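# Move bottle TB from fridge bin to bench, shut door

## Task

Find the bottle marked TB among the four in the refrigerator's bin, lift it out and set it upright on the bench, with the other three still upright in the refrigerator and the refrigerator door closed. If no bottle carries the TB marking, take none out: close the door and press the CALL key on the operator panel until it latches down.

## Robot and tools

ROBOT. Two six-joint arms, left_arm and right_arm, each on its own carriage (left_rail, right_rail) running along one floor track. left_rail is always the one at larger y. Each arm ends in a two-finger parallel gripper, fully open at 140 mm. right_arm's fingers can fold at a hinge when pushed nearer the palm, so grip with the outer quarter of its pads and never press its fingertips into a surface; left_arm's fingers are rigid.

FRAME. All positions are in one scene frame fixed to the table: metres, table top at z = 0, +z up, +x the direction the arms face, +y to the arms' left. The track lies along y at x = 0 (y = 0 mid-track); the table edge is at x = 0.17. Each arm's base sits at x = 0, y = its carriage position, z = 0.04. end_effector_position is the point between closed pads; the fingers point along the gripper's +z and close along its y.

execute_actions(actions, cameras). actions is a list holding one action (or empty, which only returns state plus all camera images). An action may contain rows, steps, until, and device commands. rows: up to 15 rows, each applied for one 1/30 s control step. Each row is a single list of 18 numbers, all in [-1, 1], covering both arms: left_arm first (6 joint numbers, then gripper position, force_limit, speed), then right_arm in the same 9-number order. The joint numbers are offsets, not poses: they are measured from the Joint targets at the start of the call (not from the previous row), scaled so 1.0 = 1.481 rad for shoulder pan and shoulder lift and 2.222 rad for elbow, wrist 1, wrist 2, wrist 3. Sending 0 for all six keeps an arm at its targets. Joint ranges: elbow ±3.142 rad, all others ±6.283. Gripper numbers are absolute commands: position +1 open, about -0.8 pads touching, -1 close until blocked; force_limit -1 (≈14 N) to +1 (≈58 N); speed -1 (≈30 mm/s) to +1 (≈250 mm/s). Resend your previous gripper numbers to leave a gripper unchanged, since 0 is itself a command. steps: 1 to 450 control steps (default 15); after the last row, arms keep heading for that row's target. until: ends early when conditions on left_rail/right_rail fields hold, e.g. {"right_rail": {"position_status": ["!=", "moving"]}}, or {"all": {"status": "ended"}}.

RAILS. Inside an action, {"left_rail": {"position_m": p}} sends the carriage to absolute position p metres (left_rail -0.8 to 1.5, right_rail -1.5 to 0.8); optional speed_m_s 0.01–1 and acceleration_factor 0.1–1; {"stop": true} brakes it. Carriages keep about 0.7 m apart. Wait for arrival (status not moving) before reaching for a scene point.

move(target, speed, blend, stop_force, zero, blocking, cameras). target is one 18-number row, or a list of up to 15 rows, laid out as above; joint numbers are again offsets from the Joint targets at the call's start (every row in a list counts from that same start). speed is rad/s for the joint that travels farthest, 0.01–3.14, default 0.5. blend (rad) rounds corners in a list. stop_force (4–120 N, both arms) halts an arm's path on contact; use a low speed with it, and omit it when backing away from a contact. zero (default true) re-zeroes the force reference first. blocking=false returns early; then call wait or stop before further rows or moves. The result adds a move: line (done, off_target, moving, held, fault).

wait(seconds 0–10) lets time pass; stop() brakes a running move; zoom_image(camera, region [x0,y0,x1,y1] pixels, max 504×504) enlarges part of a latest image; zero_wrist_force(arm) tares that wrist sensor; read_manual gives licence text; finished_scene ends the scene permanently.

CAMERAS: cam_high, cam_low, cam_bench_left, cam_bench_mid, cam_bench_right (504x504), cam_left_wrist, cam_right_wrist (896x504).

RESULTS. Joint positions/velocities/targets: per arm, rail (m) then six joints (rad). Tool commands, position_measured (counts: 3 open, 230 pads met), object_status (0 moving, 1 blocked while opening, 2 blocked while closing = likely holding, 3 reached or pads met). Wrist force/torque in the gripper's axes. Rail position_status: moving, done, contact_stop, time_out, stopped, stopped_with_arm, stopped_for_other_arm, stopped_for_other_carriage; position_answer taken/not_taken. "joint command not followed" means the clearance check altered a command; "joint sent to its limit" means a joint was clipped.

AVOID. Anything leaving the table top (including onto the track or the strip by it) fails the task. No dropping or tossing parts, no hard hits on fixed or heavy objects, no contact between the two arms or grippers. External force near 150 N or joint torque at its limit stops the arm for 10 s. Don't hold loads stretched out for long: motors overheat and brake at 85 °C. Large joint changes may need several calls; check Joint targets before the next offset.

Each tool is called after "Call:" as name(argument=value, ...), one argument or row to a line, values as JSON.

## Session

I'll start by looking at the scene.

Call:
execute_actions(
  actions=[],
)

Scene clock: 0.00 s.
left_arm: end_effector_position=(+0.3563, +1.2299, +0.5790) position_measured=3 object_status=3 end_effector_quat_wxyz=(+0.000, +0.000, +1.000, +0.000) | right_arm: end_effector_position=(+0.3563, -1.2523, +0.5790) position_measured=3 object_status=3 end_effector_quat_wxyz=(+0.000, +0.000, +1.000, +0.000)
Joint positions: left_arm=[1.151 -0.281 -2.157 1.821 -1.235 -1.571 -0.281] | right_arm=[-1.331 -0.28 -2.157 1.821 -1.235 -1.571 -0.281]
Joint velocities: within noise
Joint torques (N m): no reading
Motor temperatures (°C): left_arm=[32 30 29 39 33 35] | right_arm=[30 27 28 37 36 35]
Wrist force (N): no reading
Wrist torque (N m): no reading
Wrist force, peak (N): no reading
Joint targets: left_arm=[1.151 -0.281 -2.157 1.821 -1.235 -1.571 -0.281] | right_arm=[-1.331 -0.280 -2.157 1.821 -1.235 -1.571 -0.281]
Tool commands: left_gripper/position=+1.0 left_gripper/force_limit=+1.0 left_gripper/speed=+1.0 right_gripper/position=+1.0 right_gripper/force_limit=+1.0 right_gripper/speed=+1.0
left_rail: position_m=1.151 position_status=done
right_rail: position_m=-1.331 position_status=done

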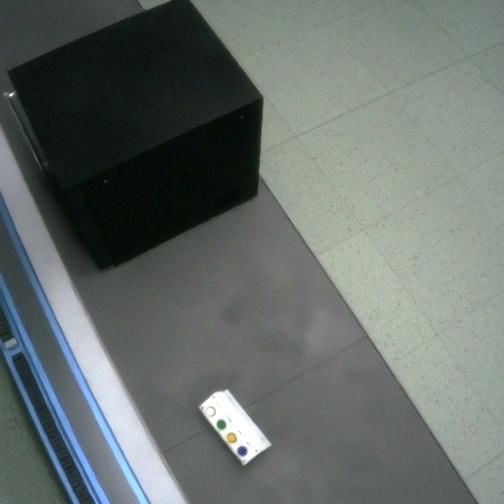

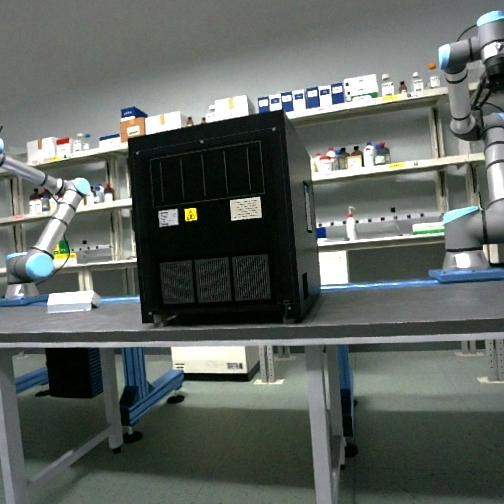

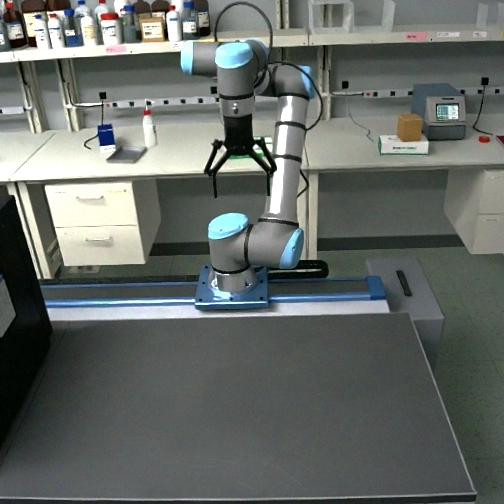

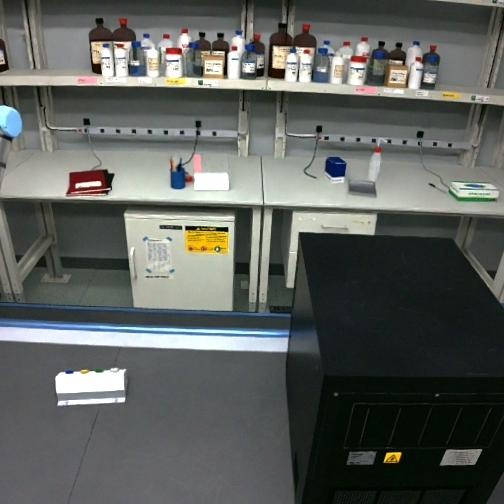

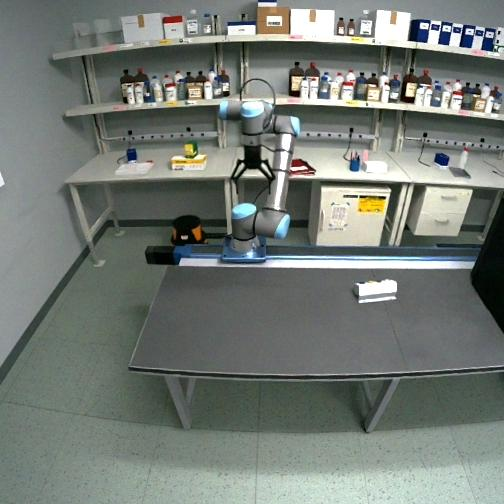

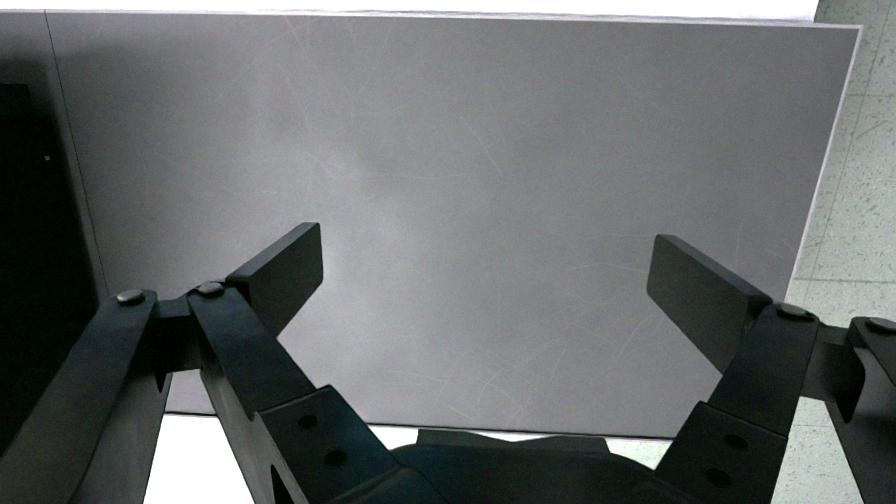

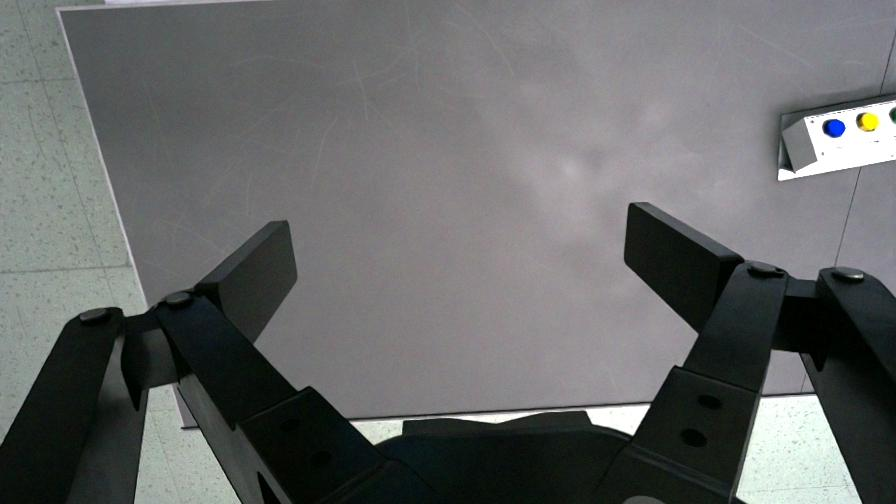

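Call:
zoom_image(
  camera="cam_high",
  region=[0, 0, 280, 280],
)

Call:
zoom_image(
  camera="cam_high",
  region=[160, 350, 310, 500],
)

Call:
zoom_image(
  camera="cam_low",
  region=[100, 90, 360, 350],
)

Call:
zoom_image(
  camera="cam_bench_mid",
  region=[254, 200, 504, 504],
)

Call:
zoom_image(
  camera="cam_bench_left",
  region=[0, 180, 200, 504],
)

Call:
zoom_image(
  camera="cam_bench_right",
  region=[330, 220, 504, 394],
)

Scaled by 1.800.

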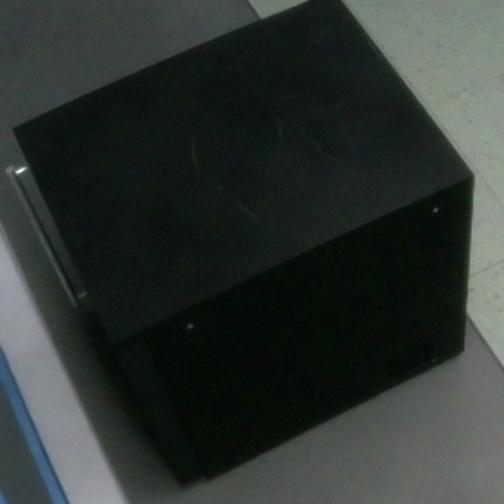

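Scaled by 3.360.

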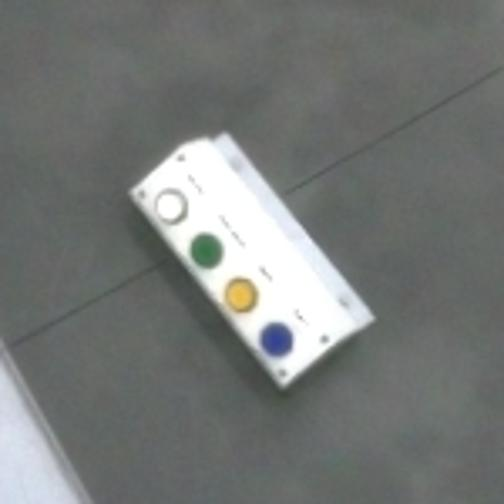

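Scaled by 1.938.

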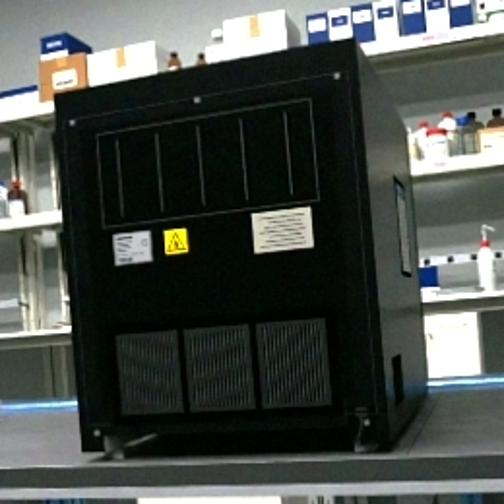

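Scaled by 1.658.

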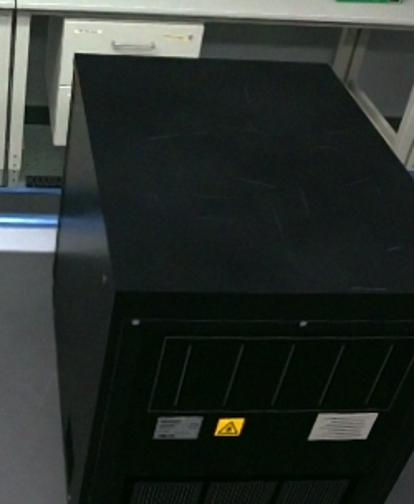

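Scaled by 1.556.

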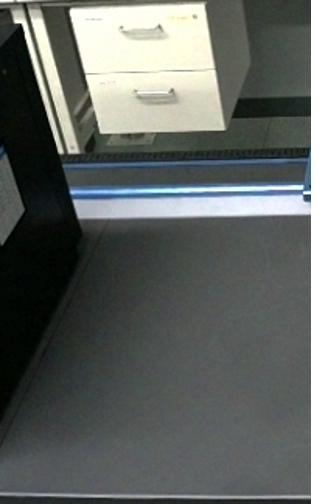

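Scaled by 2.897.

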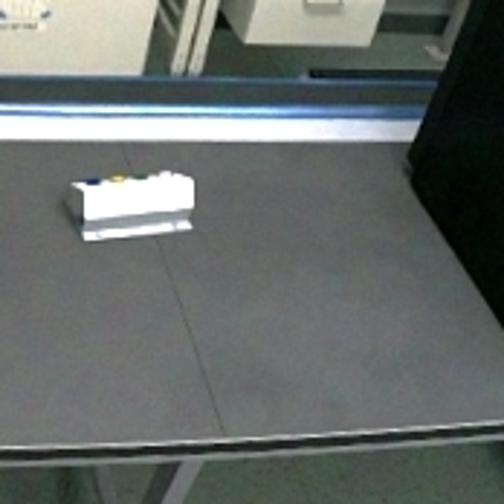

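Call:
move(
  target=[
    [-1.0,0,0,0,0,-0.6,1,1,1,0,0,0,0,0,0,1,1,1],
    [-1.0,0,0,-0.45,0,-1.0,1,1,1,0,0,0,0,0,0,1,1,1],
  ],
  speed=1.0,
  blend=[0.3, 0],
)

Scene clock: 307.60 s.
left_arm: end_effector_position=(+0.0662, +0.5762, +0.8363) position_measured=3 object_status=3 end_effector_quat_wxyz=(-0.255, -0.318, +0.818, -0.406) | right_arm: end_effector_position=(+0.3563, -1.2523, +0.5790) position_measured=3 object_status=3 end_effector_quat_wxyz=(+0.000, +0.000, +1.000, +0.000)
Joint positions: left_arm=[1.151 -1.762 -2.157 1.821 -2.235 -1.571 -2.502] | right_arm=[-1.331 -0.28 -2.157 1.821 -1.235 -1.571 -0.281]
Joint torques (N m): left_arm=[-16.86 2.06 -49.78 -7 -0.29 -1.98] | right_arm=[0.35 0.26 -47.26 -5.41 0.2 -0.42]
Wrist force (N): left_arm=[0.1 0.8 -0.2] | right_arm=[0.4 -0.1 0.2]
Wrist torque (N m): left_arm=[0.01 0.22 0.20] | right_arm=[-0.03 -0.09 0.00]
Wrist force, peak (N): left_arm=[-0.7 3.0 0.2] | right_arm=[0.9 0.1 -0.2]
Joint targets: left_arm=[1.151 -1.762 -2.157 1.821 -2.235 -1.571 -2.502] | right_arm=[-1.331 -0.280 -2.157 1.821 -1.235 -1.571 -0.281]
left_rail: position_m=1.151 position_status=done
right_rail: position_m=-1.331 position_status=done
move: done

Call:
move(
  target=[-0.566,0.554,0.1845,-0.811,0.99,-0.2874,1,1,1,0,0,0,0,0,0,1,1,1],
  speed=1.0,
  cameras=["cam_left_wrist"],
)

Scene clock: 313.93 s.
left_arm: end_effector_position=(-0.0251, +0.6115, +0.4906) position_measured=3 object_status=3 end_effector_quat_wxyz=(+0.141, +0.693, -0.141, +0.693) | right_arm: end_effector_position=(+0.3563, -1.2523, +0.5790) position_measured=3 object_status=3 end_effector_quat_wxyz=(+0.000, +0.000, +1.000, +0.000)
Joint positions: left_arm=[1.151 -2.6 -1.336 2.231 -4.037 0.629 -3.141] | right_arm=[-1.331 -0.28 -2.157 1.821 -1.235 -1.571 -0.281]
Joint torques (N m): left_arm=[-15.73 -34.56 -16.12 -0.2 4.25 -1.9] | right_arm=[0.93 0.01 -47.67 -5.7 0.21 -0.41]
Wrist force (N): left_arm=[-0.3 0.9 -0.7] | right_arm=[0.6 -0.1 0.2]
Wrist torque (N m): left_arm=[-0.17 0.34 0.28] | right_arm=[-0.02 -0.14 0.01]
Wrist force, peak (N): left_arm=[-2.7 -0.5 -2.3] | right_arm=[0.7 0.1 0.6]
Joint targets: left_arm=[1.151 -2.600 -1.336 2.231 -4.037 0.629 -3.141] | right_arm=[-1.331 -0.280 -2.157 1.821 -1.235 -1.571 -0.281]
left_rail: position_m=1.151 position_status=done
right_rail: position_m=-1.331 position_status=done
move: done
Images, in order (width x height): cam_left_wrist 896x504.

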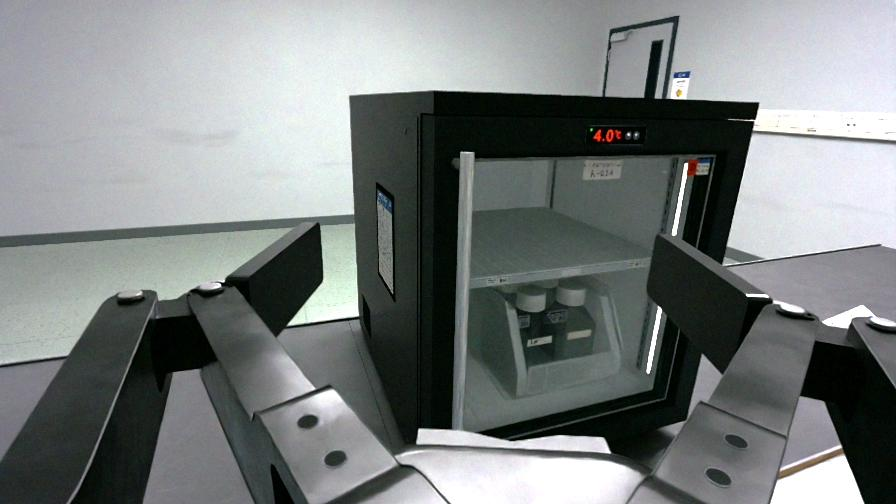

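Call:
zoom_image(
  camera="cam_left_wrist",
  region=[440, 240, 680, 420],
)

Call:
zoom_image(
  camera="cam_left_wrist",
  region=[340, 60, 780, 480],
)

Scaled by 2.100.

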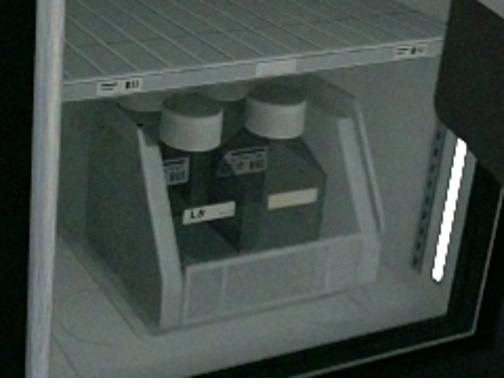

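Scaled by 1.145.

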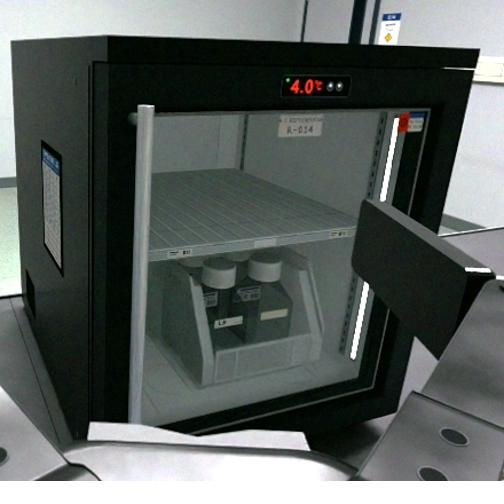

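Call:
execute_actions(
  actions=[
    {"left_rail": {"position_m": 0.9, "speed_m_s": 0.5, "acceleration_factor": 0.5}, "steps": 120, "until": {"left_rail": {"position_status": ["!=", "moving"]}}},
  ],
)

Call:
move(
  target=[0.34,0.3487,-0.0824,-0.15,-0.0465,0,1,1,1,0,0,0,0,0,0,1,1,1],
  speed=0.5,
  cameras=["cam_left_wrist"],
)

Scene clock: 496.07 s.
left_arm: end_effector_position=(-0.0252, +0.3603, +0.4905) position_measured=3 object_status=3 end_effector_quat_wxyz=(+0.141, +0.693, -0.141, +0.693) | right_arm: end_effector_position=(+0.3563, -1.2523, +0.5790) position_measured=3 object_status=3 end_effector_quat_wxyz=(+0.000, +0.000, +1.000, +0.000)
Joint positions: left_arm=[0.9 -2.6 -1.336 2.231 -4.037 0.629 -3.141] | right_arm=[-1.331 -0.28 -2.157 1.821 -1.235 -1.571 -0.281]
Joint torques (N m): left_arm=[-9.06 -42.73 -28.1 1.9 2.07 -2.4] | right_arm=[0.08 0.36 -47.7 -6.07 -0.02 -0.27]
Wrist force (N): left_arm=[-0.3 0.6 -0.8] | right_arm=[0.6 0.3 0.1]
Wrist torque (N m): left_arm=[-0.24 0.35 0.29] | right_arm=[0.08 -0.14 0.00]
Wrist force, peak (N): left_arm=[-0.4 2.4 -0.8] | right_arm=[0.9 -0.5 0.0]
Joint targets: left_arm=[0.900 -2.600 -1.336 2.231 -4.037 0.629 -3.141] | right_arm=[-1.331 -0.280 -2.157 1.821 -1.235 -1.571 -0.281]
Tool commands: left_gripper/position=+1.0 left_gripper/force_limit=+1.0 left_gripper/speed=+1.0 right_gripper/position=+1.0 right_gripper/force_limit=+1.0 right_gripper/speed=+1.0
left_rail: position_m=0.900 speed_m_s=0.50 position_status=done
right_rail: position_m=-1.331 position_status=done

Scene clock: 497.80 s.
left_arm: end_effector_position=(+0.1848, +0.2848, +0.2501) position_measured=3 object_status=3 end_effector_quat_wxyz=(+0.000, +0.707, +0.000, +0.707) | right_arm: end_effector_position=(+0.3563, -1.2523, +0.5790) position_measured=3 object_status=3 end_effector_quat_wxyz=(+0.000, +0.000, +1.000, +0.000)
Joint positions: left_arm=[0.9 -2.097 -0.82 2.048 -4.37 0.526 -3.141] | right_arm=[-1.331 -0.28 -2.157 1.821 -1.235 -1.571 -0.281]
Joint torques (N m): left_arm=[19.08 -64.33 -25.19 -0.78 -4.83 -2.43] | right_arm=[-0.88 -2.13 -48.08 -5.9 0.07 -0.3]
Wrist force (N): left_arm=[-0.1 0.9 -0.7] | right_arm=[0.3 0.1 -0.2]
Wrist torque (N m): left_arm=[-0.18 0.28 0.26] | right_arm=[0.03 -0.05 0.00]
Wrist force, peak (N): left_arm=[-2.1 1.3 2.1] | right_arm=[0.8 0.0 -0.2]
Joint targets: left_arm=[0.900 -2.097 -0.820 2.048 -4.370 0.526 -3.141] | right_arm=[-1.331 -0.280 -2.157 1.821 -1.235 -1.571 -0.281]
left_rail: position_m=0.900 speed_m_s=0.50 position_status=done
right_rail: position_m=-1.331 position_status=done
move: done
Images, in order (width x height): cam_left_wrist 896x504.

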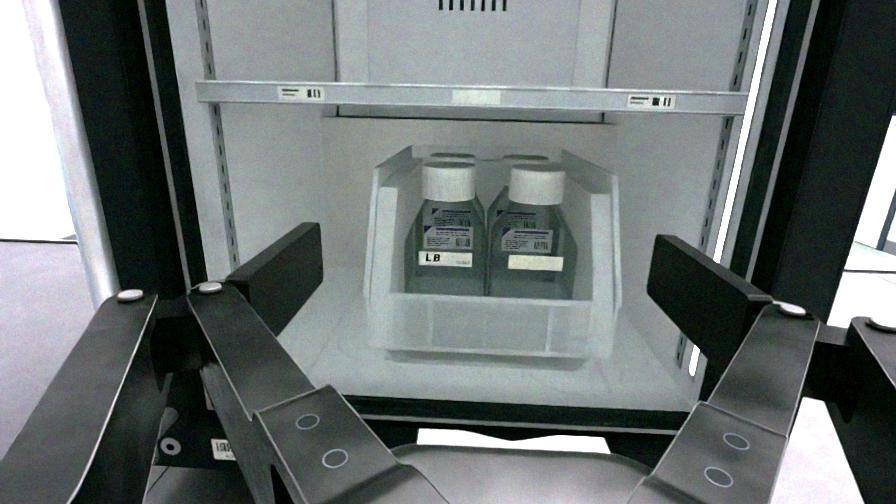

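Call:
zoom_image(
  camera="cam_left_wrist",
  region=[360, 130, 640, 370],
)

Call:
zoom_image(
  camera="cam_left_wrist",
  region=[400, 140, 590, 300],
)

Scaled by 1.800.

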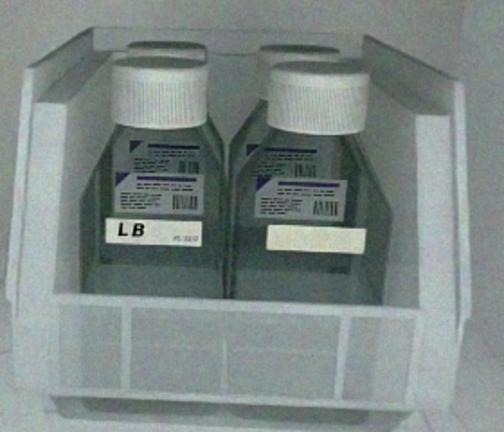

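Scaled by 2.653.

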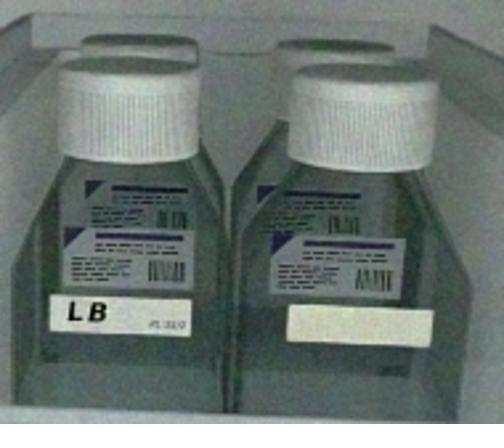

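Call:
move(
  target=[0.1302,0.2055,-0.3025,0.1655,0.1158,0,1,1,1,0,0,0,0,0,0,1,1,1],
  speed=0.6,
  cameras=["cam_left_wrist"],
)

Scene clock: 660.27 s.
left_arm: end_effector_position=(+0.1752, +0.1352, +0.2090) position_measured=3 object_status=3 end_effector_quat_wxyz=(-0.158, +0.689, +0.158, +0.689) | right_arm: end_effector_position=(+0.3563, -1.2523, +0.5790) position_measured=3 object_status=3 end_effector_quat_wxyz=(+0.000, +0.000, +1.000, +0.000)
Joint positions: left_arm=[0.9 -1.904 -0.515 1.376 -4.003 0.783 -3.141] | right_arm=[-1.331 -0.28 -2.157 1.821 -1.235 -1.571 -0.281]
Joint torques (N m): left_arm=[18.06 -99.14 -39.17 4.33 3.83 -2.43] | right_arm=[-0.73 -1.15 -48.21 -6.32 0.11 -0.18]
Wrist force (N): left_arm=[-0.2 0.7 -0.5] | right_arm=[0.2 -0.1 0.1]
Wrist torque (N m): left_arm=[-0.23 0.36 0.29] | right_arm=[-0.02 -0.05 0.00]
Wrist force, peak (N): left_arm=[-0.9 2.6 -1.7] | right_arm=[1.0 0.1 0.2]
Joint targets: left_arm=[0.900 -1.904 -0.515 1.376 -4.002 0.783 -3.141] | right_arm=[-1.331 -0.280 -2.157 1.821 -1.235 -1.571 -0.281]
left_rail: position_m=0.900 speed_m_s=0.50 position_status=done
right_rail: position_m=-1.331 position_status=done
move: done
Images, in order (width x height): cam_left_wrist 896x504.

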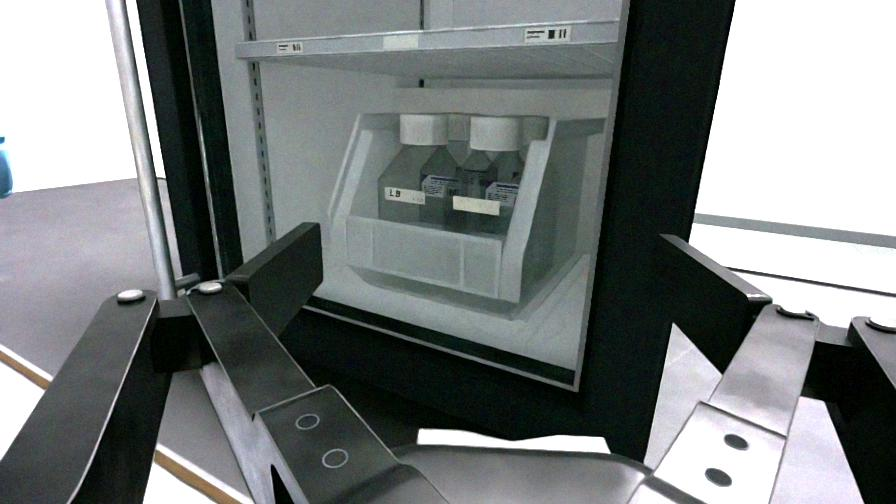

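Call:
zoom_image(
  camera="cam_left_wrist",
  region=[330, 90, 610, 320],
)

Call:
zoom_image(
  camera="cam_left_wrist",
  region=[370, 100, 550, 250],
)

Scaled by 1.800.

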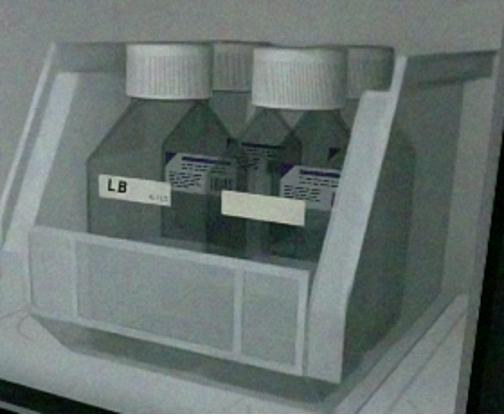

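Scaled by 2.800.

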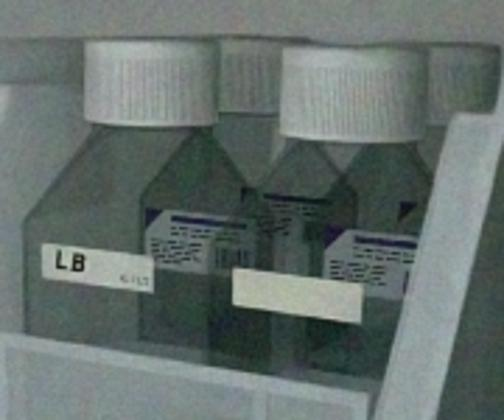

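Call:
move(
  target=[-0.3644,-0.4342,0.4902,-0.2006,0.0405,0,1,1,1,0,0,0,0,0,0,1,1,1],
  speed=0.7,
  cameras=["cam_left_wrist"],
)

Scene clock: 1094.70 s.
left_arm: end_effector_position=(+0.1499, +0.5128, +0.3501) position_measured=3 object_status=3 end_effector_quat_wxyz=(+0.000, +0.707, +0.000, +0.707) | right_arm: end_effector_position=(+0.3563, -1.2523, +0.5790) position_measured=3 object_status=3 end_effector_quat_wxyz=(+0.000, +0.000, +1.000, +0.000)
Joint positions: left_arm=[0.9 -2.443 -1.158 2.464 -4.448 0.873 -3.141] | right_arm=[-1.331 -0.28 -2.157 1.821 -1.235 -1.571 -0.281]
Joint torques (N m): left_arm=[-16.8 -66.56 1.99 -0.22 4.08 -1.67] | right_arm=[0.84 -0.53 -48.22 -6.56 0.34 -0.08]
Wrist force (N): left_arm=[-0.3 0.9 -1.0] | right_arm=[0.1 0.0 -0.1]
Wrist torque (N m): left_arm=[-0.16 0.39 0.30] | right_arm=[0.00 -0.03 0.00]
Wrist force, peak (N): left_arm=[-1.2 3.7 0.1] | right_arm=[0.7 0.6 0.2]
Joint targets: left_arm=[0.900 -2.443 -1.158 2.465 -4.448 0.873 -3.141] | right_arm=[-1.331 -0.280 -2.157 1.821 -1.235 -1.571 -0.281]
left_rail: position_m=0.900 speed_m_s=0.50 position_status=done
right_rail: position_m=-1.331 position_status=done
move: done
Images, in order (width x height): cam_left_wrist 896x504.

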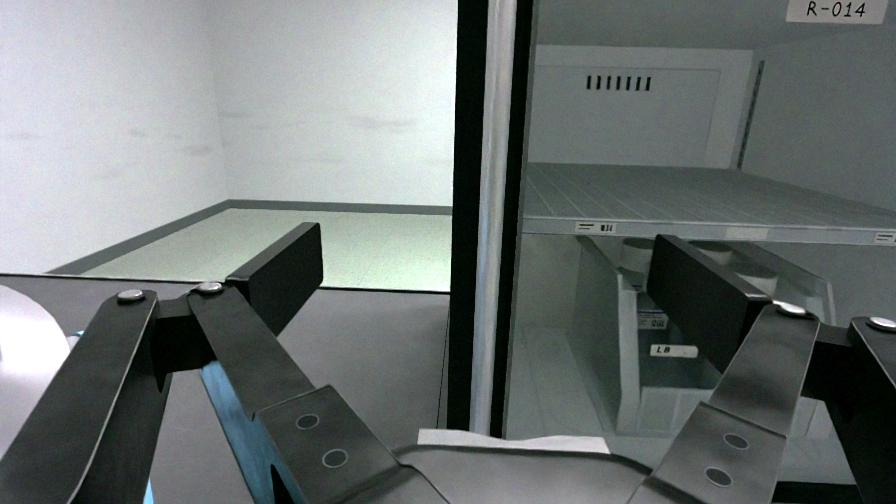

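Call:
zoom_image(
  camera="cam_left_wrist",
  region=[380, 0, 640, 460],
)

Scaled by 1.096.

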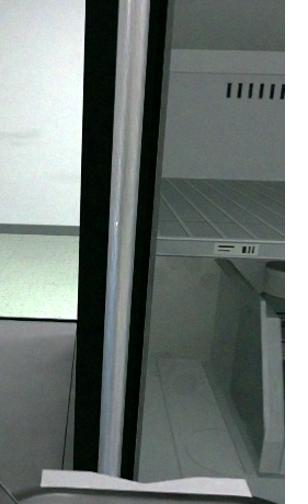

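Call:
move(
  target=[0.11047,-0.01239,0.02268,-0.01446,-0.07399,0,1,1,1,0,0,0,0,0,0,1,1,1],
  speed=0.12,
  stop_force=15,
  cameras=["cam_left_wrist"],
)

Call:
zoom_image(
  camera="cam_left_wrist",
  region=[300, 0, 700, 460],
)

Scene clock: 1157.30 s.
left_arm: end_effector_position=(+0.2339, +0.5080, +0.3500) position_measured=3 object_status=3 end_effector_quat_wxyz=(+0.000, +0.707, +0.000, +0.707) | right_arm: end_effector_position=(+0.3563, -1.2523, +0.5790) position_measured=3 object_status=3 end_effector_quat_wxyz=(+0.000, +0.000, +1.000, +0.000)
Joint positions: left_arm=[0.9 -2.28 -1.177 2.515 -4.48 0.709 -3.141] | right_arm=[-1.331 -0.28 -2.157 1.821 -1.235 -1.571 -0.281]
Joint torques (N m): left_arm=[20.11 -60.95 2.04 -0.16 -4.75 -1.54] | right_arm=[-0.4 -1.51 -48.31 -7.02 0.09 -0.2]
Wrist force (N): left_arm=[-0.2 0.8 -0.5] | right_arm=[0.2 0.0 -0.4]
Wrist torque (N m): left_arm=[-0.16 0.34 0.28] | right_arm=[0.00 -0.04 -0.01]
Wrist force, peak (N): left_arm=[0.1 1.4 -1.3] | right_arm=[0.9 -0.2 -0.5]
Joint targets: left_arm=[0.900 -2.280 -1.177 2.515 -4.480 0.709 -3.141] | right_arm=[-1.331 -0.280 -2.157 1.821 -1.235 -1.571 -0.281]
left_rail: position_m=0.900 speed_m_s=0.50 position_status=done
right_rail: position_m=-1.331 position_status=done
move: done
Images, in order (width x height): cam_left_wrist 896x504.

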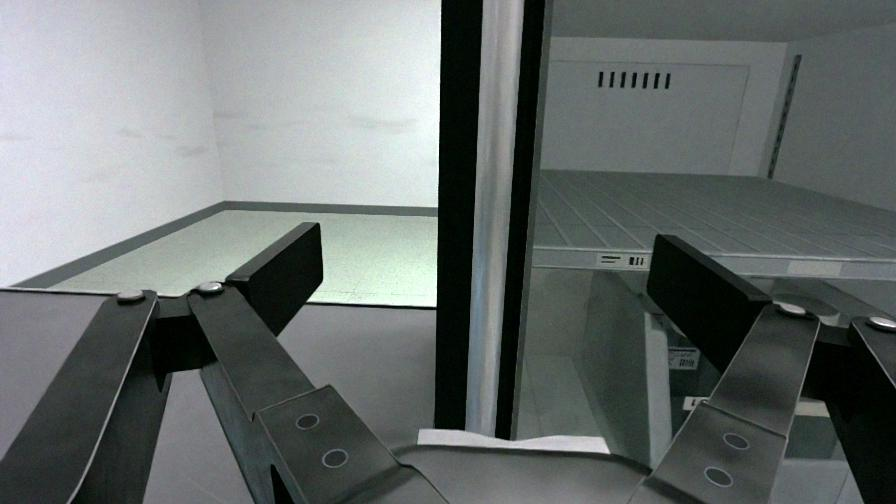

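Scaled by 1.096.

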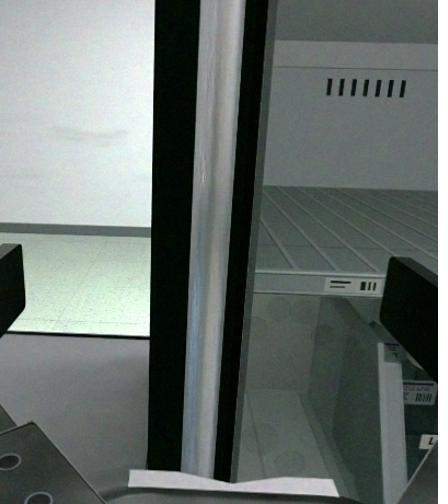

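Call:
execute_actions(
  actions=[
    {"rows": [[-0.00695,0,0,0,0,0,-0.2,0.5,0.5,0,0,0,0,0,0,1,1,1]], "steps": 25},
  ],
)

Call:
execute_actions(
  actions=[
    {"rows": [[0,0,0,0,0,0,-1,0.6,-1,0,0,0,0,0,0,1,1,1]], "steps": 75},
  ],
  cameras=["cam_left_wrist"],
)

Scene clock: 1174.27 s.
left_arm: end_effector_position=(+0.2299, +0.5057, +0.3500) position_measured=154 object_status=3 end_effector_quat_wxyz=(+0.004, +0.707, -0.004, +0.707) | right_arm: end_effector_position=(+0.3563, -1.2523, +0.5790) position_measured=3 object_status=3 end_effector_quat_wxyz=(+0.000, +0.000, +1.000, +0.000)
Joint positions: left_arm=[0.9 -2.29 -1.177 2.515 -4.48 0.709 -3.141] | right_arm=[-1.331 -0.28 -2.157 1.821 -1.235 -1.571 -0.281]
Joint torques (N m): left_arm=[-17.76 -55.68 -5.98 2.19 -4.2 -0.91] | right_arm=[1.13 -0.94 -48.81 -7.14 0.2 0.04]
Wrist force (N): left_arm=[0.4 0.8 -0.6] | right_arm=[0.4 0.1 0.0]
Wrist torque (N m): left_arm=[-0.16 0.14 0.28] | right_arm=[0.03 -0.09 0.00]
Wrist force, peak (N): left_arm=[-0.5 1.1 -1.2] | right_arm=[0.9 -0.3 -0.3]
Joint targets: left_arm=[0.900 -2.290 -1.177 2.515 -4.480 0.709 -3.141] | right_arm=[-1.331 -0.280 -2.157 1.821 -1.235 -1.571 -0.281]
left_rail: position_m=0.900 speed_m_s=0.50 position_status=done
right_rail: position_m=-1.331 position_status=done

Scene clock: 1176.97 s.
left_arm: end_effector_position=(+0.2299, +0.5056, +0.3500) position_measured=211 object_status=2 end_effector_quat_wxyz=(+0.004, +0.707, -0.004, +0.707) | right_arm: end_effector_position=(+0.3563, -1.2523, +0.5790) position_measured=3 object_status=3 end_effector_quat_wxyz=(+0.000, +0.000, +1.000, +0.000)
Joint positions: left_arm=[0.9 -2.29 -1.177 2.515 -4.48 0.709 -3.141] | right_arm=[-1.331 -0.28 -2.157 1.821 -1.235 -1.571 -0.281]
Joint torques (N m): left_arm=[-14.41 -37.58 -20.44 3.13 -4.1 -1.12] | right_arm=[-0.19 -2.61 -48.66 -7.33 0.05 0.13]
Wrist force (N): left_arm=[0.8 -5.1 -5.7] | right_arm=[0.3 0.2 -0.1]
Wrist torque (N m): left_arm=[-0.03 0.05 0.25] | right_arm=[0.04 -0.05 0.00]
Wrist force, peak (N): left_arm=[0.2 -5.6 -6.3] | right_arm=[0.9 0.3 0.1]
Joint targets: left_arm=[0.900 -2.290 -1.177 2.515 -4.480 0.709 -3.141] | right_arm=[-1.331 -0.280 -2.157 1.821 -1.235 -1.571 -0.281]
left_rail: position_m=0.900 speed_m_s=0.50 position_status=done
right_rail: position_m=-1.331 position_status=done
Images, in order (width x height): cam_left_wrist 896x504.

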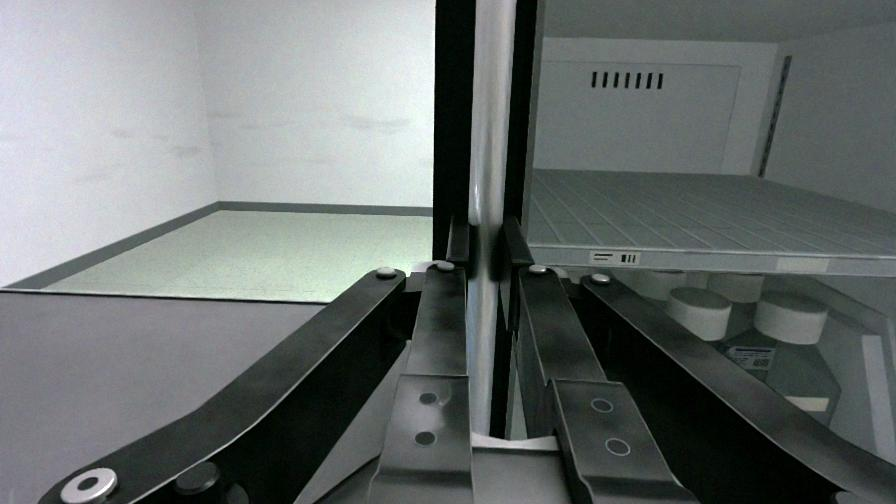

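Call:
move(
  target=[-0.00563,0.01325,-0.02391,0.01507,0.02626,0,-1,0.6,-1,0,0,0,0,0,0,1,1,1],
  speed=0.04,
  stop_force=70,
  cameras=["cam_left_wrist"],
)

Scene clock: 1249.63 s.
left_arm: end_effector_position=(+0.2067, +0.5015, +0.3500) position_measured=211 object_status=2 end_effector_quat_wxyz=(-0.014, +0.707, +0.014, +0.707) | right_arm: end_effector_position=(+0.3563, -1.2523, +0.5790) position_measured=3 object_status=3 end_effector_quat_wxyz=(+0.000, +0.000, +1.000, +0.000)
Joint positions: left_arm=[0.9 -2.298 -1.157 2.462 -4.447 0.767 -3.141] | right_arm=[-1.331 -0.28 -2.157 1.821 -1.235 -1.571 -0.281]
Joint torques (N m): left_arm=[-17.98 -30.88 -22.61 4.15 1.23 -1.11] | right_arm=[0.13 -1.34 -49.15 -7.77 0.09 0.19]
Wrist force (N): left_arm=[1.9 -5.1 -0.4] | right_arm=[0.4 0.0 0.1]
Wrist torque (N m): left_arm=[0.08 0.24 0.26] | right_arm=[0.01 -0.08 0.00]
Wrist force, peak (N): left_arm=[4.2 -6.5 15.3] | right_arm=[0.8 0.0 -0.4]
Joint targets: left_arm=[0.900 -2.298 -1.157 2.462 -4.447 0.767 -3.141] | right_arm=[-1.331 -0.280 -2.157 1.821 -1.235 -1.571 -0.281]
left_rail: position_m=0.900 speed_m_s=0.50 position_status=done
right_rail: position_m=-1.331 position_status=done
move: done
Images, in order (width x height): cam_left_wrist 896x504.

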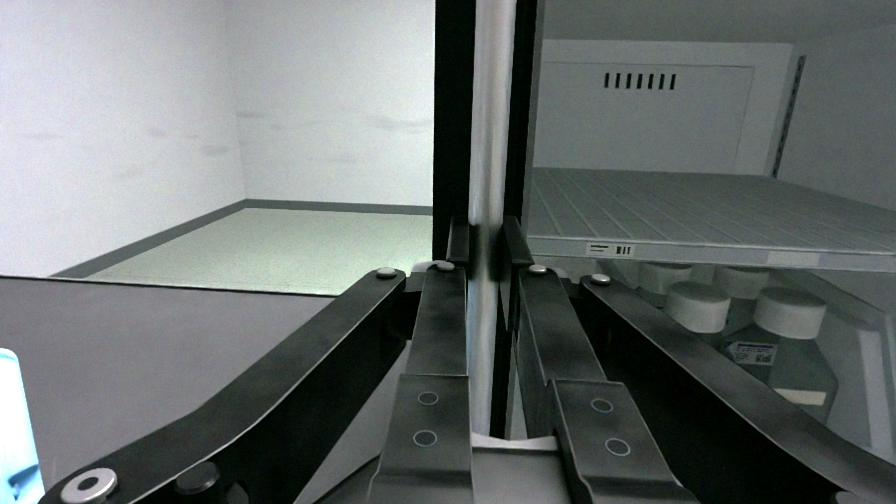

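Call:
move(
  target=[
    [0.00029,0.0465,-0.07719,0.0462,0.06731,0,-1,0.6,-1,0,0,0,0,0,0,1,1,1],
    [0.01676,0.10047,-0.16024,0.09328,0.12384,0,-1,0.6,-1,0,0,0,0,0,0,1,1,1],
    [0.04225,0.15982,-0.24798,0.14146,0.17436,0,-1,0.6,-1,0,0,0,0,0,0,1,1,1],
    [0.06245,0.20209,-0.30908,0.17438,0.2059,0,-1,0.6,-1,0,0,0,0,0,0,1,1,1],
  ],
  speed=0.2,
  blend=[0.05, 0.05, 0.05, 0],
  stop_force=60,
  cameras=["cam_left_wrist", "cam_high"],
)

Scene clock: 1303.27 s.
left_arm: end_effector_position=(-0.0112, +0.3918, +0.3499) position_measured=211 object_status=2 end_effector_quat_wxyz=(-0.196, +0.679, +0.196, +0.679) | right_arm: end_effector_position=(+0.3563, -1.2523, +0.5790) position_measured=3 object_status=3 end_effector_quat_wxyz=(+0.000, +0.000, +1.000, +0.000)
Joint positions: left_arm=[0.9 -2.214 -0.874 1.811 -4.079 1.206 -3.141] | right_arm=[-1.331 -0.28 -2.157 1.821 -1.235 -1.571 -0.281]
Joint torques (N m): left_arm=[-45.32 -111.69 -7.38 2.78 32.19 -1.46] | right_arm=[0.81 -2.18 -49.11 -7.81 0 0.27]
Wrist force (N): left_arm=[-10.5 93.0 15.5] | right_arm=[0.3 -0.2 -0.6]
Wrist torque (N m): left_arm=[-2.26 0.12 0.33] | right_arm=[-0.04 -0.08 0.00]
Wrist force, peak (N): left_arm=[-9.3 94.6 16.0] | right_arm=[1.0 -0.3 -0.1]
Joint targets: left_arm=[0.900 -2.214 -0.874 1.811 -4.079 1.206 -3.141] | right_arm=[-1.331 -0.280 -2.157 1.821 -1.235 -1.571 -0.281]
left_rail: position_m=0.900 speed_m_s=0.50 position_status=done
right_rail: position_m=-1.331 position_status=done
move: contact (left_arm); path passed 3 of 4 targets; left_arm: the elbow is farthest, 0.036 rad from its target
Images, in order (width x height): cam_high 504x504, cam_left_wrist 896x504.

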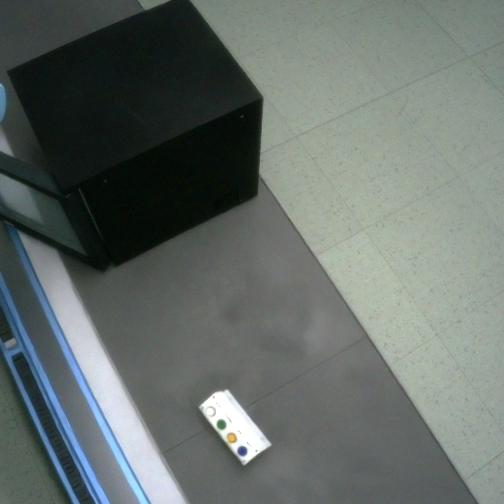

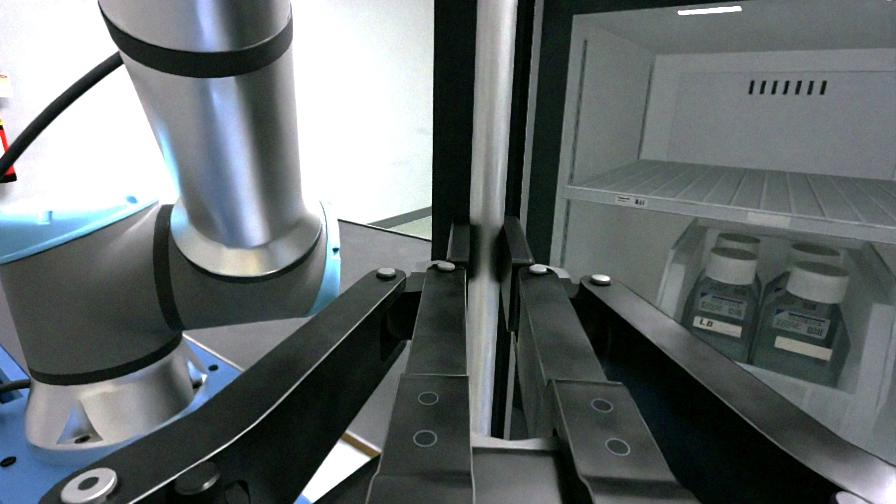

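Call:
move(
  target=[0,0,0,0,-0.004,0,-1,0.6,-1,0,0,0,0,0,0,1,1,1],
  speed=0.05,
)

Scene clock: 1321.97 s.
left_arm: end_effector_position=(-0.0098, +0.3895, +0.3500) position_measured=211 object_status=2 end_effector_quat_wxyz=(-0.194, +0.680, +0.193, +0.680) | right_arm: end_effector_position=(+0.3563, -1.2523, +0.5790) position_measured=3 object_status=3 end_effector_quat_wxyz=(+0.000, +0.000, +1.000, +0.000)
Joint positions: left_arm=[0.9 -2.214 -0.874 1.811 -4.079 1.197 -3.141] | right_arm=[-1.331 -0.28 -2.157 1.821 -1.235 -1.571 -0.281]
Joint torques (N m): left_arm=[-6.59 -99.77 -17.46 2.84 -11.96 -1.17] | right_arm=[0.82 -4.52 -49.09 -8.27 0.04 0.2]
Wrist force (N): left_arm=[6.9 -16.7 -1.3] | right_arm=[0.3 -0.1 -0.2]
Wrist torque (N m): left_arm=[0.64 0.34 0.34] | right_arm=[-0.03 -0.06 0.00]
Wrist force, peak (N): left_arm=[-10.3 93.7 15.4] | right_arm=[0.7 -0.4 -0.5]
Joint targets: left_arm=[0.900 -2.214 -0.874 1.811 -4.079 1.197 -3.141] | right_arm=[-1.331 -0.280 -2.157 1.821 -1.235 -1.571 -0.281]
left_rail: position_m=0.900 speed_m_s=0.50 position_status=done
right_rail: position_m=-1.331 position_status=done
move: done

Call:
execute_actions(
  actions=[
    {"rows": [[0,0,0,0,0,0,0.1,0.6,0,0,0,0,0,0,0,1,1,1]], "steps": 20},
  ],
)

Call:
move(
  target=[-0.03026,0.06023,-0.08625,0.04629,0.02017,0,0.1,0.6,0,0,0,0,0,0,0,1,1,1],
  speed=0.3,
  cameras=["cam_left_wrist"],
)

Scene clock: 1396.87 s.
left_arm: end_effector_position=(-0.0095, +0.3892, +0.3499) position_measured=117 object_status=3 end_effector_quat_wxyz=(-0.193, +0.680, +0.193, +0.680) | right_arm: end_effector_position=(+0.3563, -1.2523, +0.5790) position_measured=3 object_status=3 end_effector_quat_wxyz=(+0.000, +0.000, +1.000, +0.000)
Joint positions: left_arm=[0.9 -2.214 -0.874 1.811 -4.079 1.197 -3.141] | right_arm=[-1.331 -0.28 -2.157 1.821 -1.235 -1.571 -0.281]
Joint torques (N m): left_arm=[-5.77 -71.77 -24.55 4.34 3.9 -1.02] | right_arm=[-1.74 -2.69 -49.84 -8.13 0.08 0.29]
Wrist force (N): left_arm=[-3.2 -6.3 -2.7] | right_arm=[0.1 -0.2 -0.2]
Wrist torque (N m): left_arm=[-1.82 0.99 0.33] | right_arm=[-0.04 -0.02 0.00]
Wrist force, peak (N): left_arm=[10.1 -34.8 -4.1] | right_arm=[0.8 -0.4 -0.1]
Joint targets: left_arm=[0.900 -2.214 -0.874 1.811 -4.079 1.197 -3.141] | right_arm=[-1.331 -0.280 -2.157 1.821 -1.235 -1.571 -0.281]
left_rail: position_m=0.900 speed_m_s=0.50 position_status=done
right_rail: position_m=-1.331 position_status=done

Scene clock: 1398.13 s.
left_arm: end_effector_position=(-0.0945, +0.3372, +0.3502) position_measured=117 object_status=3 end_effector_quat_wxyz=(-0.194, +0.680, +0.193, +0.680) | right_arm: end_effector_position=(+0.3563, -1.2523, +0.5790) position_measured=3 object_status=3 end_effector_quat_wxyz=(+0.000, +0.000, +1.000, +0.000)
Joint positions: left_arm=[0.9 -2.259 -0.785 1.62 -3.976 1.241 -3.141] | right_arm=[-1.331 -0.28 -2.157 1.821 -1.235 -1.571 -0.281]
Joint torques (N m): left_arm=[-17.37 -80.37 -38.63 4.49 4.2 -1.05] | right_arm=[-0.57 -2.76 -50.18 -8.1 0.15 0.23]
Wrist force (N): left_arm=[-3.2 -6.4 -2.0] | right_arm=[0.5 0.1 -0.1]
Wrist torque (N m): left_arm=[-1.85 0.95 0.33] | right_arm=[0.02 -0.11 0.00]
Wrist force, peak (N): left_arm=[-3.2 -7.2 -4.1] | right_arm=[0.7 0.2 -0.5]
Joint targets: left_arm=[0.900 -2.259 -0.785 1.620 -3.976 1.241 -3.141] | right_arm=[-1.331 -0.280 -2.157 1.821 -1.235 -1.571 -0.281]
left_rail: position_m=0.900 speed_m_s=0.50 position_status=done
right_rail: position_m=-1.331 position_status=done
move: done
Images, in order (width x height): cam_left_wrist 896x504.

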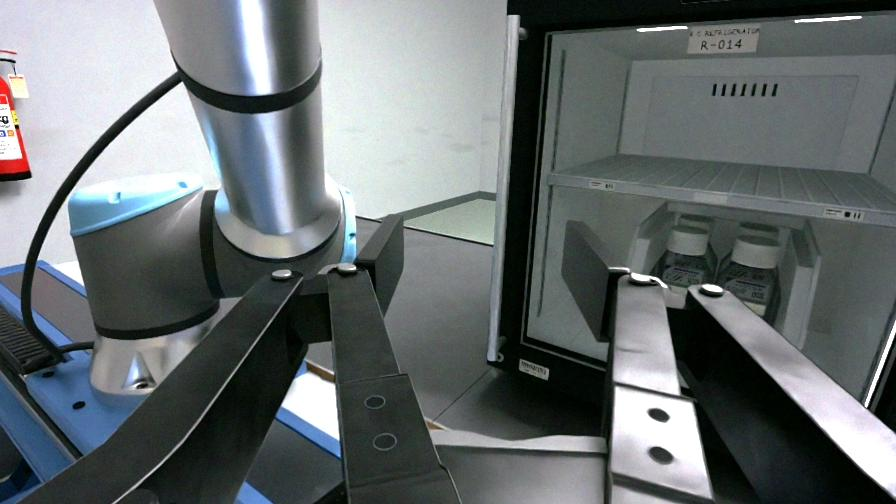

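Call:
zoom_image(
  camera="cam_left_wrist",
  region=[460, 0, 860, 420],
)

Scaled by 1.200.

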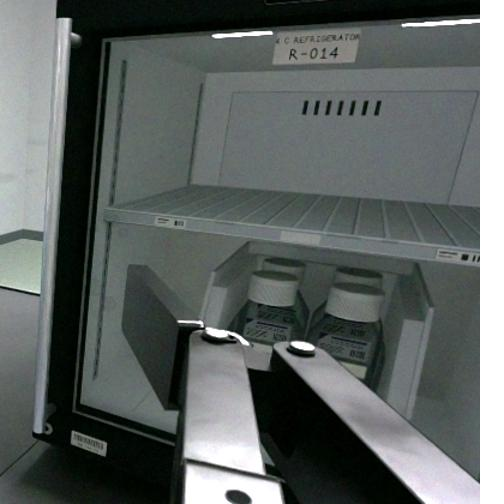

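Call:
execute_actions(
  actions=[
    {"right_rail": {"position_m": -0.42, "speed_m_s": 0.8, "acceleration_factor": 0.5}, "steps": 120, "until": {"right_rail": {"position_status": ["!=", "moving"]}}},
  ],
)

Call:
move(
  target=[
    [-0.12424,-0.25186,0.38029,-0.21242,-0.16562,0,0.1,0.6,0,0,0,0,0,0,0,1,1,1],
    [-0.02093,-0.26469,0.40279,-0.22682,-0.23942,0,0.1,0.6,0,0,0,0,0,0,0,1,1,1],
  ],
  speed=[0.6, 0.15],
  blend=[0.02, 0],
  stop_force=25,
  cameras=["cam_left_wrist"],
)

Scene clock: 1700.53 s.
left_arm: end_effector_position=(-0.0946, +0.3371, +0.3502) position_measured=117 object_status=3 end_effector_quat_wxyz=(-0.194, +0.680, +0.193, +0.680) | right_arm: end_effector_position=(+0.3563, -0.3414, +0.5790) position_measured=3 object_status=3 end_effector_quat_wxyz=(+0.000, +0.000, +1.000, +0.000)
Joint positions: left_arm=[0.9 -2.259 -0.785 1.62 -3.976 1.241 -3.141] | right_arm=[-0.42 -0.28 -2.157 1.821 -1.235 -1.571 -0.28]
Joint torques (N m): left_arm=[-17.28 -82.29 -38.6 4.68 3.61 -0.37] | right_arm=[-1.82 -2.05 -49.49 -8.19 0.14 0.45]
Wrist force (N): left_arm=[-3.4 -6.8 -3.1] | right_arm=[0.3 -0.3 -0.1]
Wrist torque (N m): left_arm=[-1.94 1.00 0.34] | right_arm=[-0.07 -0.08 0.01]
Wrist force, peak (N): left_arm=[-3.5 -7.4 -2.9] | right_arm=[0.5 1.7 -0.3]
Joint targets: left_arm=[0.900 -2.259 -0.785 1.620 -3.976 1.241 -3.141] | right_arm=[-0.420 -0.280 -2.157 1.821 -1.235 -1.571 -0.281]
Tool commands: left_gripper/position=+0.1 left_gripper/force_limit=+0.6 left_gripper/speed=+0.0 right_gripper/position=+1.0 right_gripper/force_limit=+1.0 right_gripper/speed=+1.0
left_rail: position_m=0.900 speed_m_s=0.50 position_status=done
right_rail: position_m=-0.420 speed_m_s=0.80 position_status=done

Scene clock: 1704.27 s.
left_arm: end_effector_position=(+0.2299, +0.5059, +0.3502) position_measured=117 object_status=3 end_effector_quat_wxyz=(+0.003, +0.707, -0.003, +0.707) | right_arm: end_effector_position=(+0.3563, -0.3414, +0.5790) position_measured=3 object_status=3 end_effector_quat_wxyz=(+0.000, +0.000, +1.000, +0.000)
Joint positions: left_arm=[0.9 -2.29 -1.177 2.515 -4.48 0.71 -3.141] | right_arm=[-0.42 -0.28 -2.157 1.821 -1.235 -1.571 -0.28]
Joint torques (N m): left_arm=[21.15 -61.34 2.94 -0.13 -4.39 -0.39] | right_arm=[0.31 -2.15 -50.28 -8.13 0.27 0.44]
Wrist force (N): left_arm=[-3.5 -6.5 -3.0] | right_arm=[0.6 0.0 -0.1]
Wrist torque (N m): left_arm=[-1.78 1.03 0.27] | right_arm=[0.00 -0.13 0.00]
Wrist force, peak (N): left_arm=[-3.5 -8.6 -1.4] | right_arm=[0.9 0.0 -0.4]
Joint targets: left_arm=[0.900 -2.290 -1.177 2.515 -4.480 0.710 -3.141] | right_arm=[-0.420 -0.280 -2.157 1.821 -1.235 -1.571 -0.281]
left_rail: position_m=0.900 speed_m_s=0.50 position_status=done
right_rail: position_m=-0.420 speed_m_s=0.80 position_status=done
move: done
Images, in order (width x height): cam_left_wrist 896x504.

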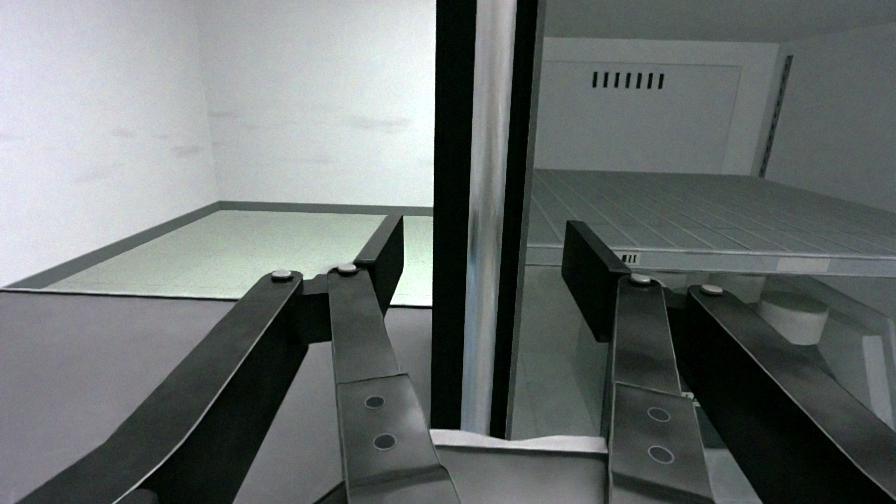

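Call:
execute_actions(
  actions=[
    {"rows": [[0,0,0,0,0,0,-1,0.6,-1,0,0,0,0,0,0,-0.9,-0.5,0]], "steps": 66},
  ],
)

Scene clock: 1714.23 s.
left_arm: end_effector_position=(+0.2299, +0.5059, +0.3502) position_measured=211 object_status=0 end_effector_quat_wxyz=(+0.003, +0.707, -0.003, +0.707) | right_arm: end_effector_position=(+0.3563, -0.3414, +0.5790) position_measured=233 object_status=3 end_effector_quat_wxyz=(+0.000, +0.000, +1.000, +0.000)
Joint positions: left_arm=[0.9 -2.29 -1.177 2.515 -4.48 0.709 -3.141] | right_arm=[-0.42 -0.28 -2.157 1.821 -1.235 -1.571 -0.28]
Joint torques (N m): left_arm=[22.28 -61.86 1.85 0.22 4.21 -0.81] | right_arm=[-1.31 -3.08 -49.58 -7.84 0.48 0.35]
Wrist force (N): left_arm=[-2.8 -4.0 -7.9] | right_arm=[0.3 0.2 -0.2]
Wrist torque (N m): left_arm=[-1.85 0.85 0.27] | right_arm=[0.06 -0.07 0.00]
Wrist force, peak (N): left_arm=[-3.3 -3.9 -7.8] | right_arm=[0.7 0.4 -0.4]
Joint targets: left_arm=[0.900 -2.290 -1.177 2.515 -4.480 0.710 -3.141] | right_arm=[-0.420 -0.280 -2.157 1.821 -1.235 -1.571 -0.281]
left_rail: position_m=0.900 speed_m_s=0.50 position_status=done
right_rail: position_m=-0.420 speed_m_s=0.80 position_status=done


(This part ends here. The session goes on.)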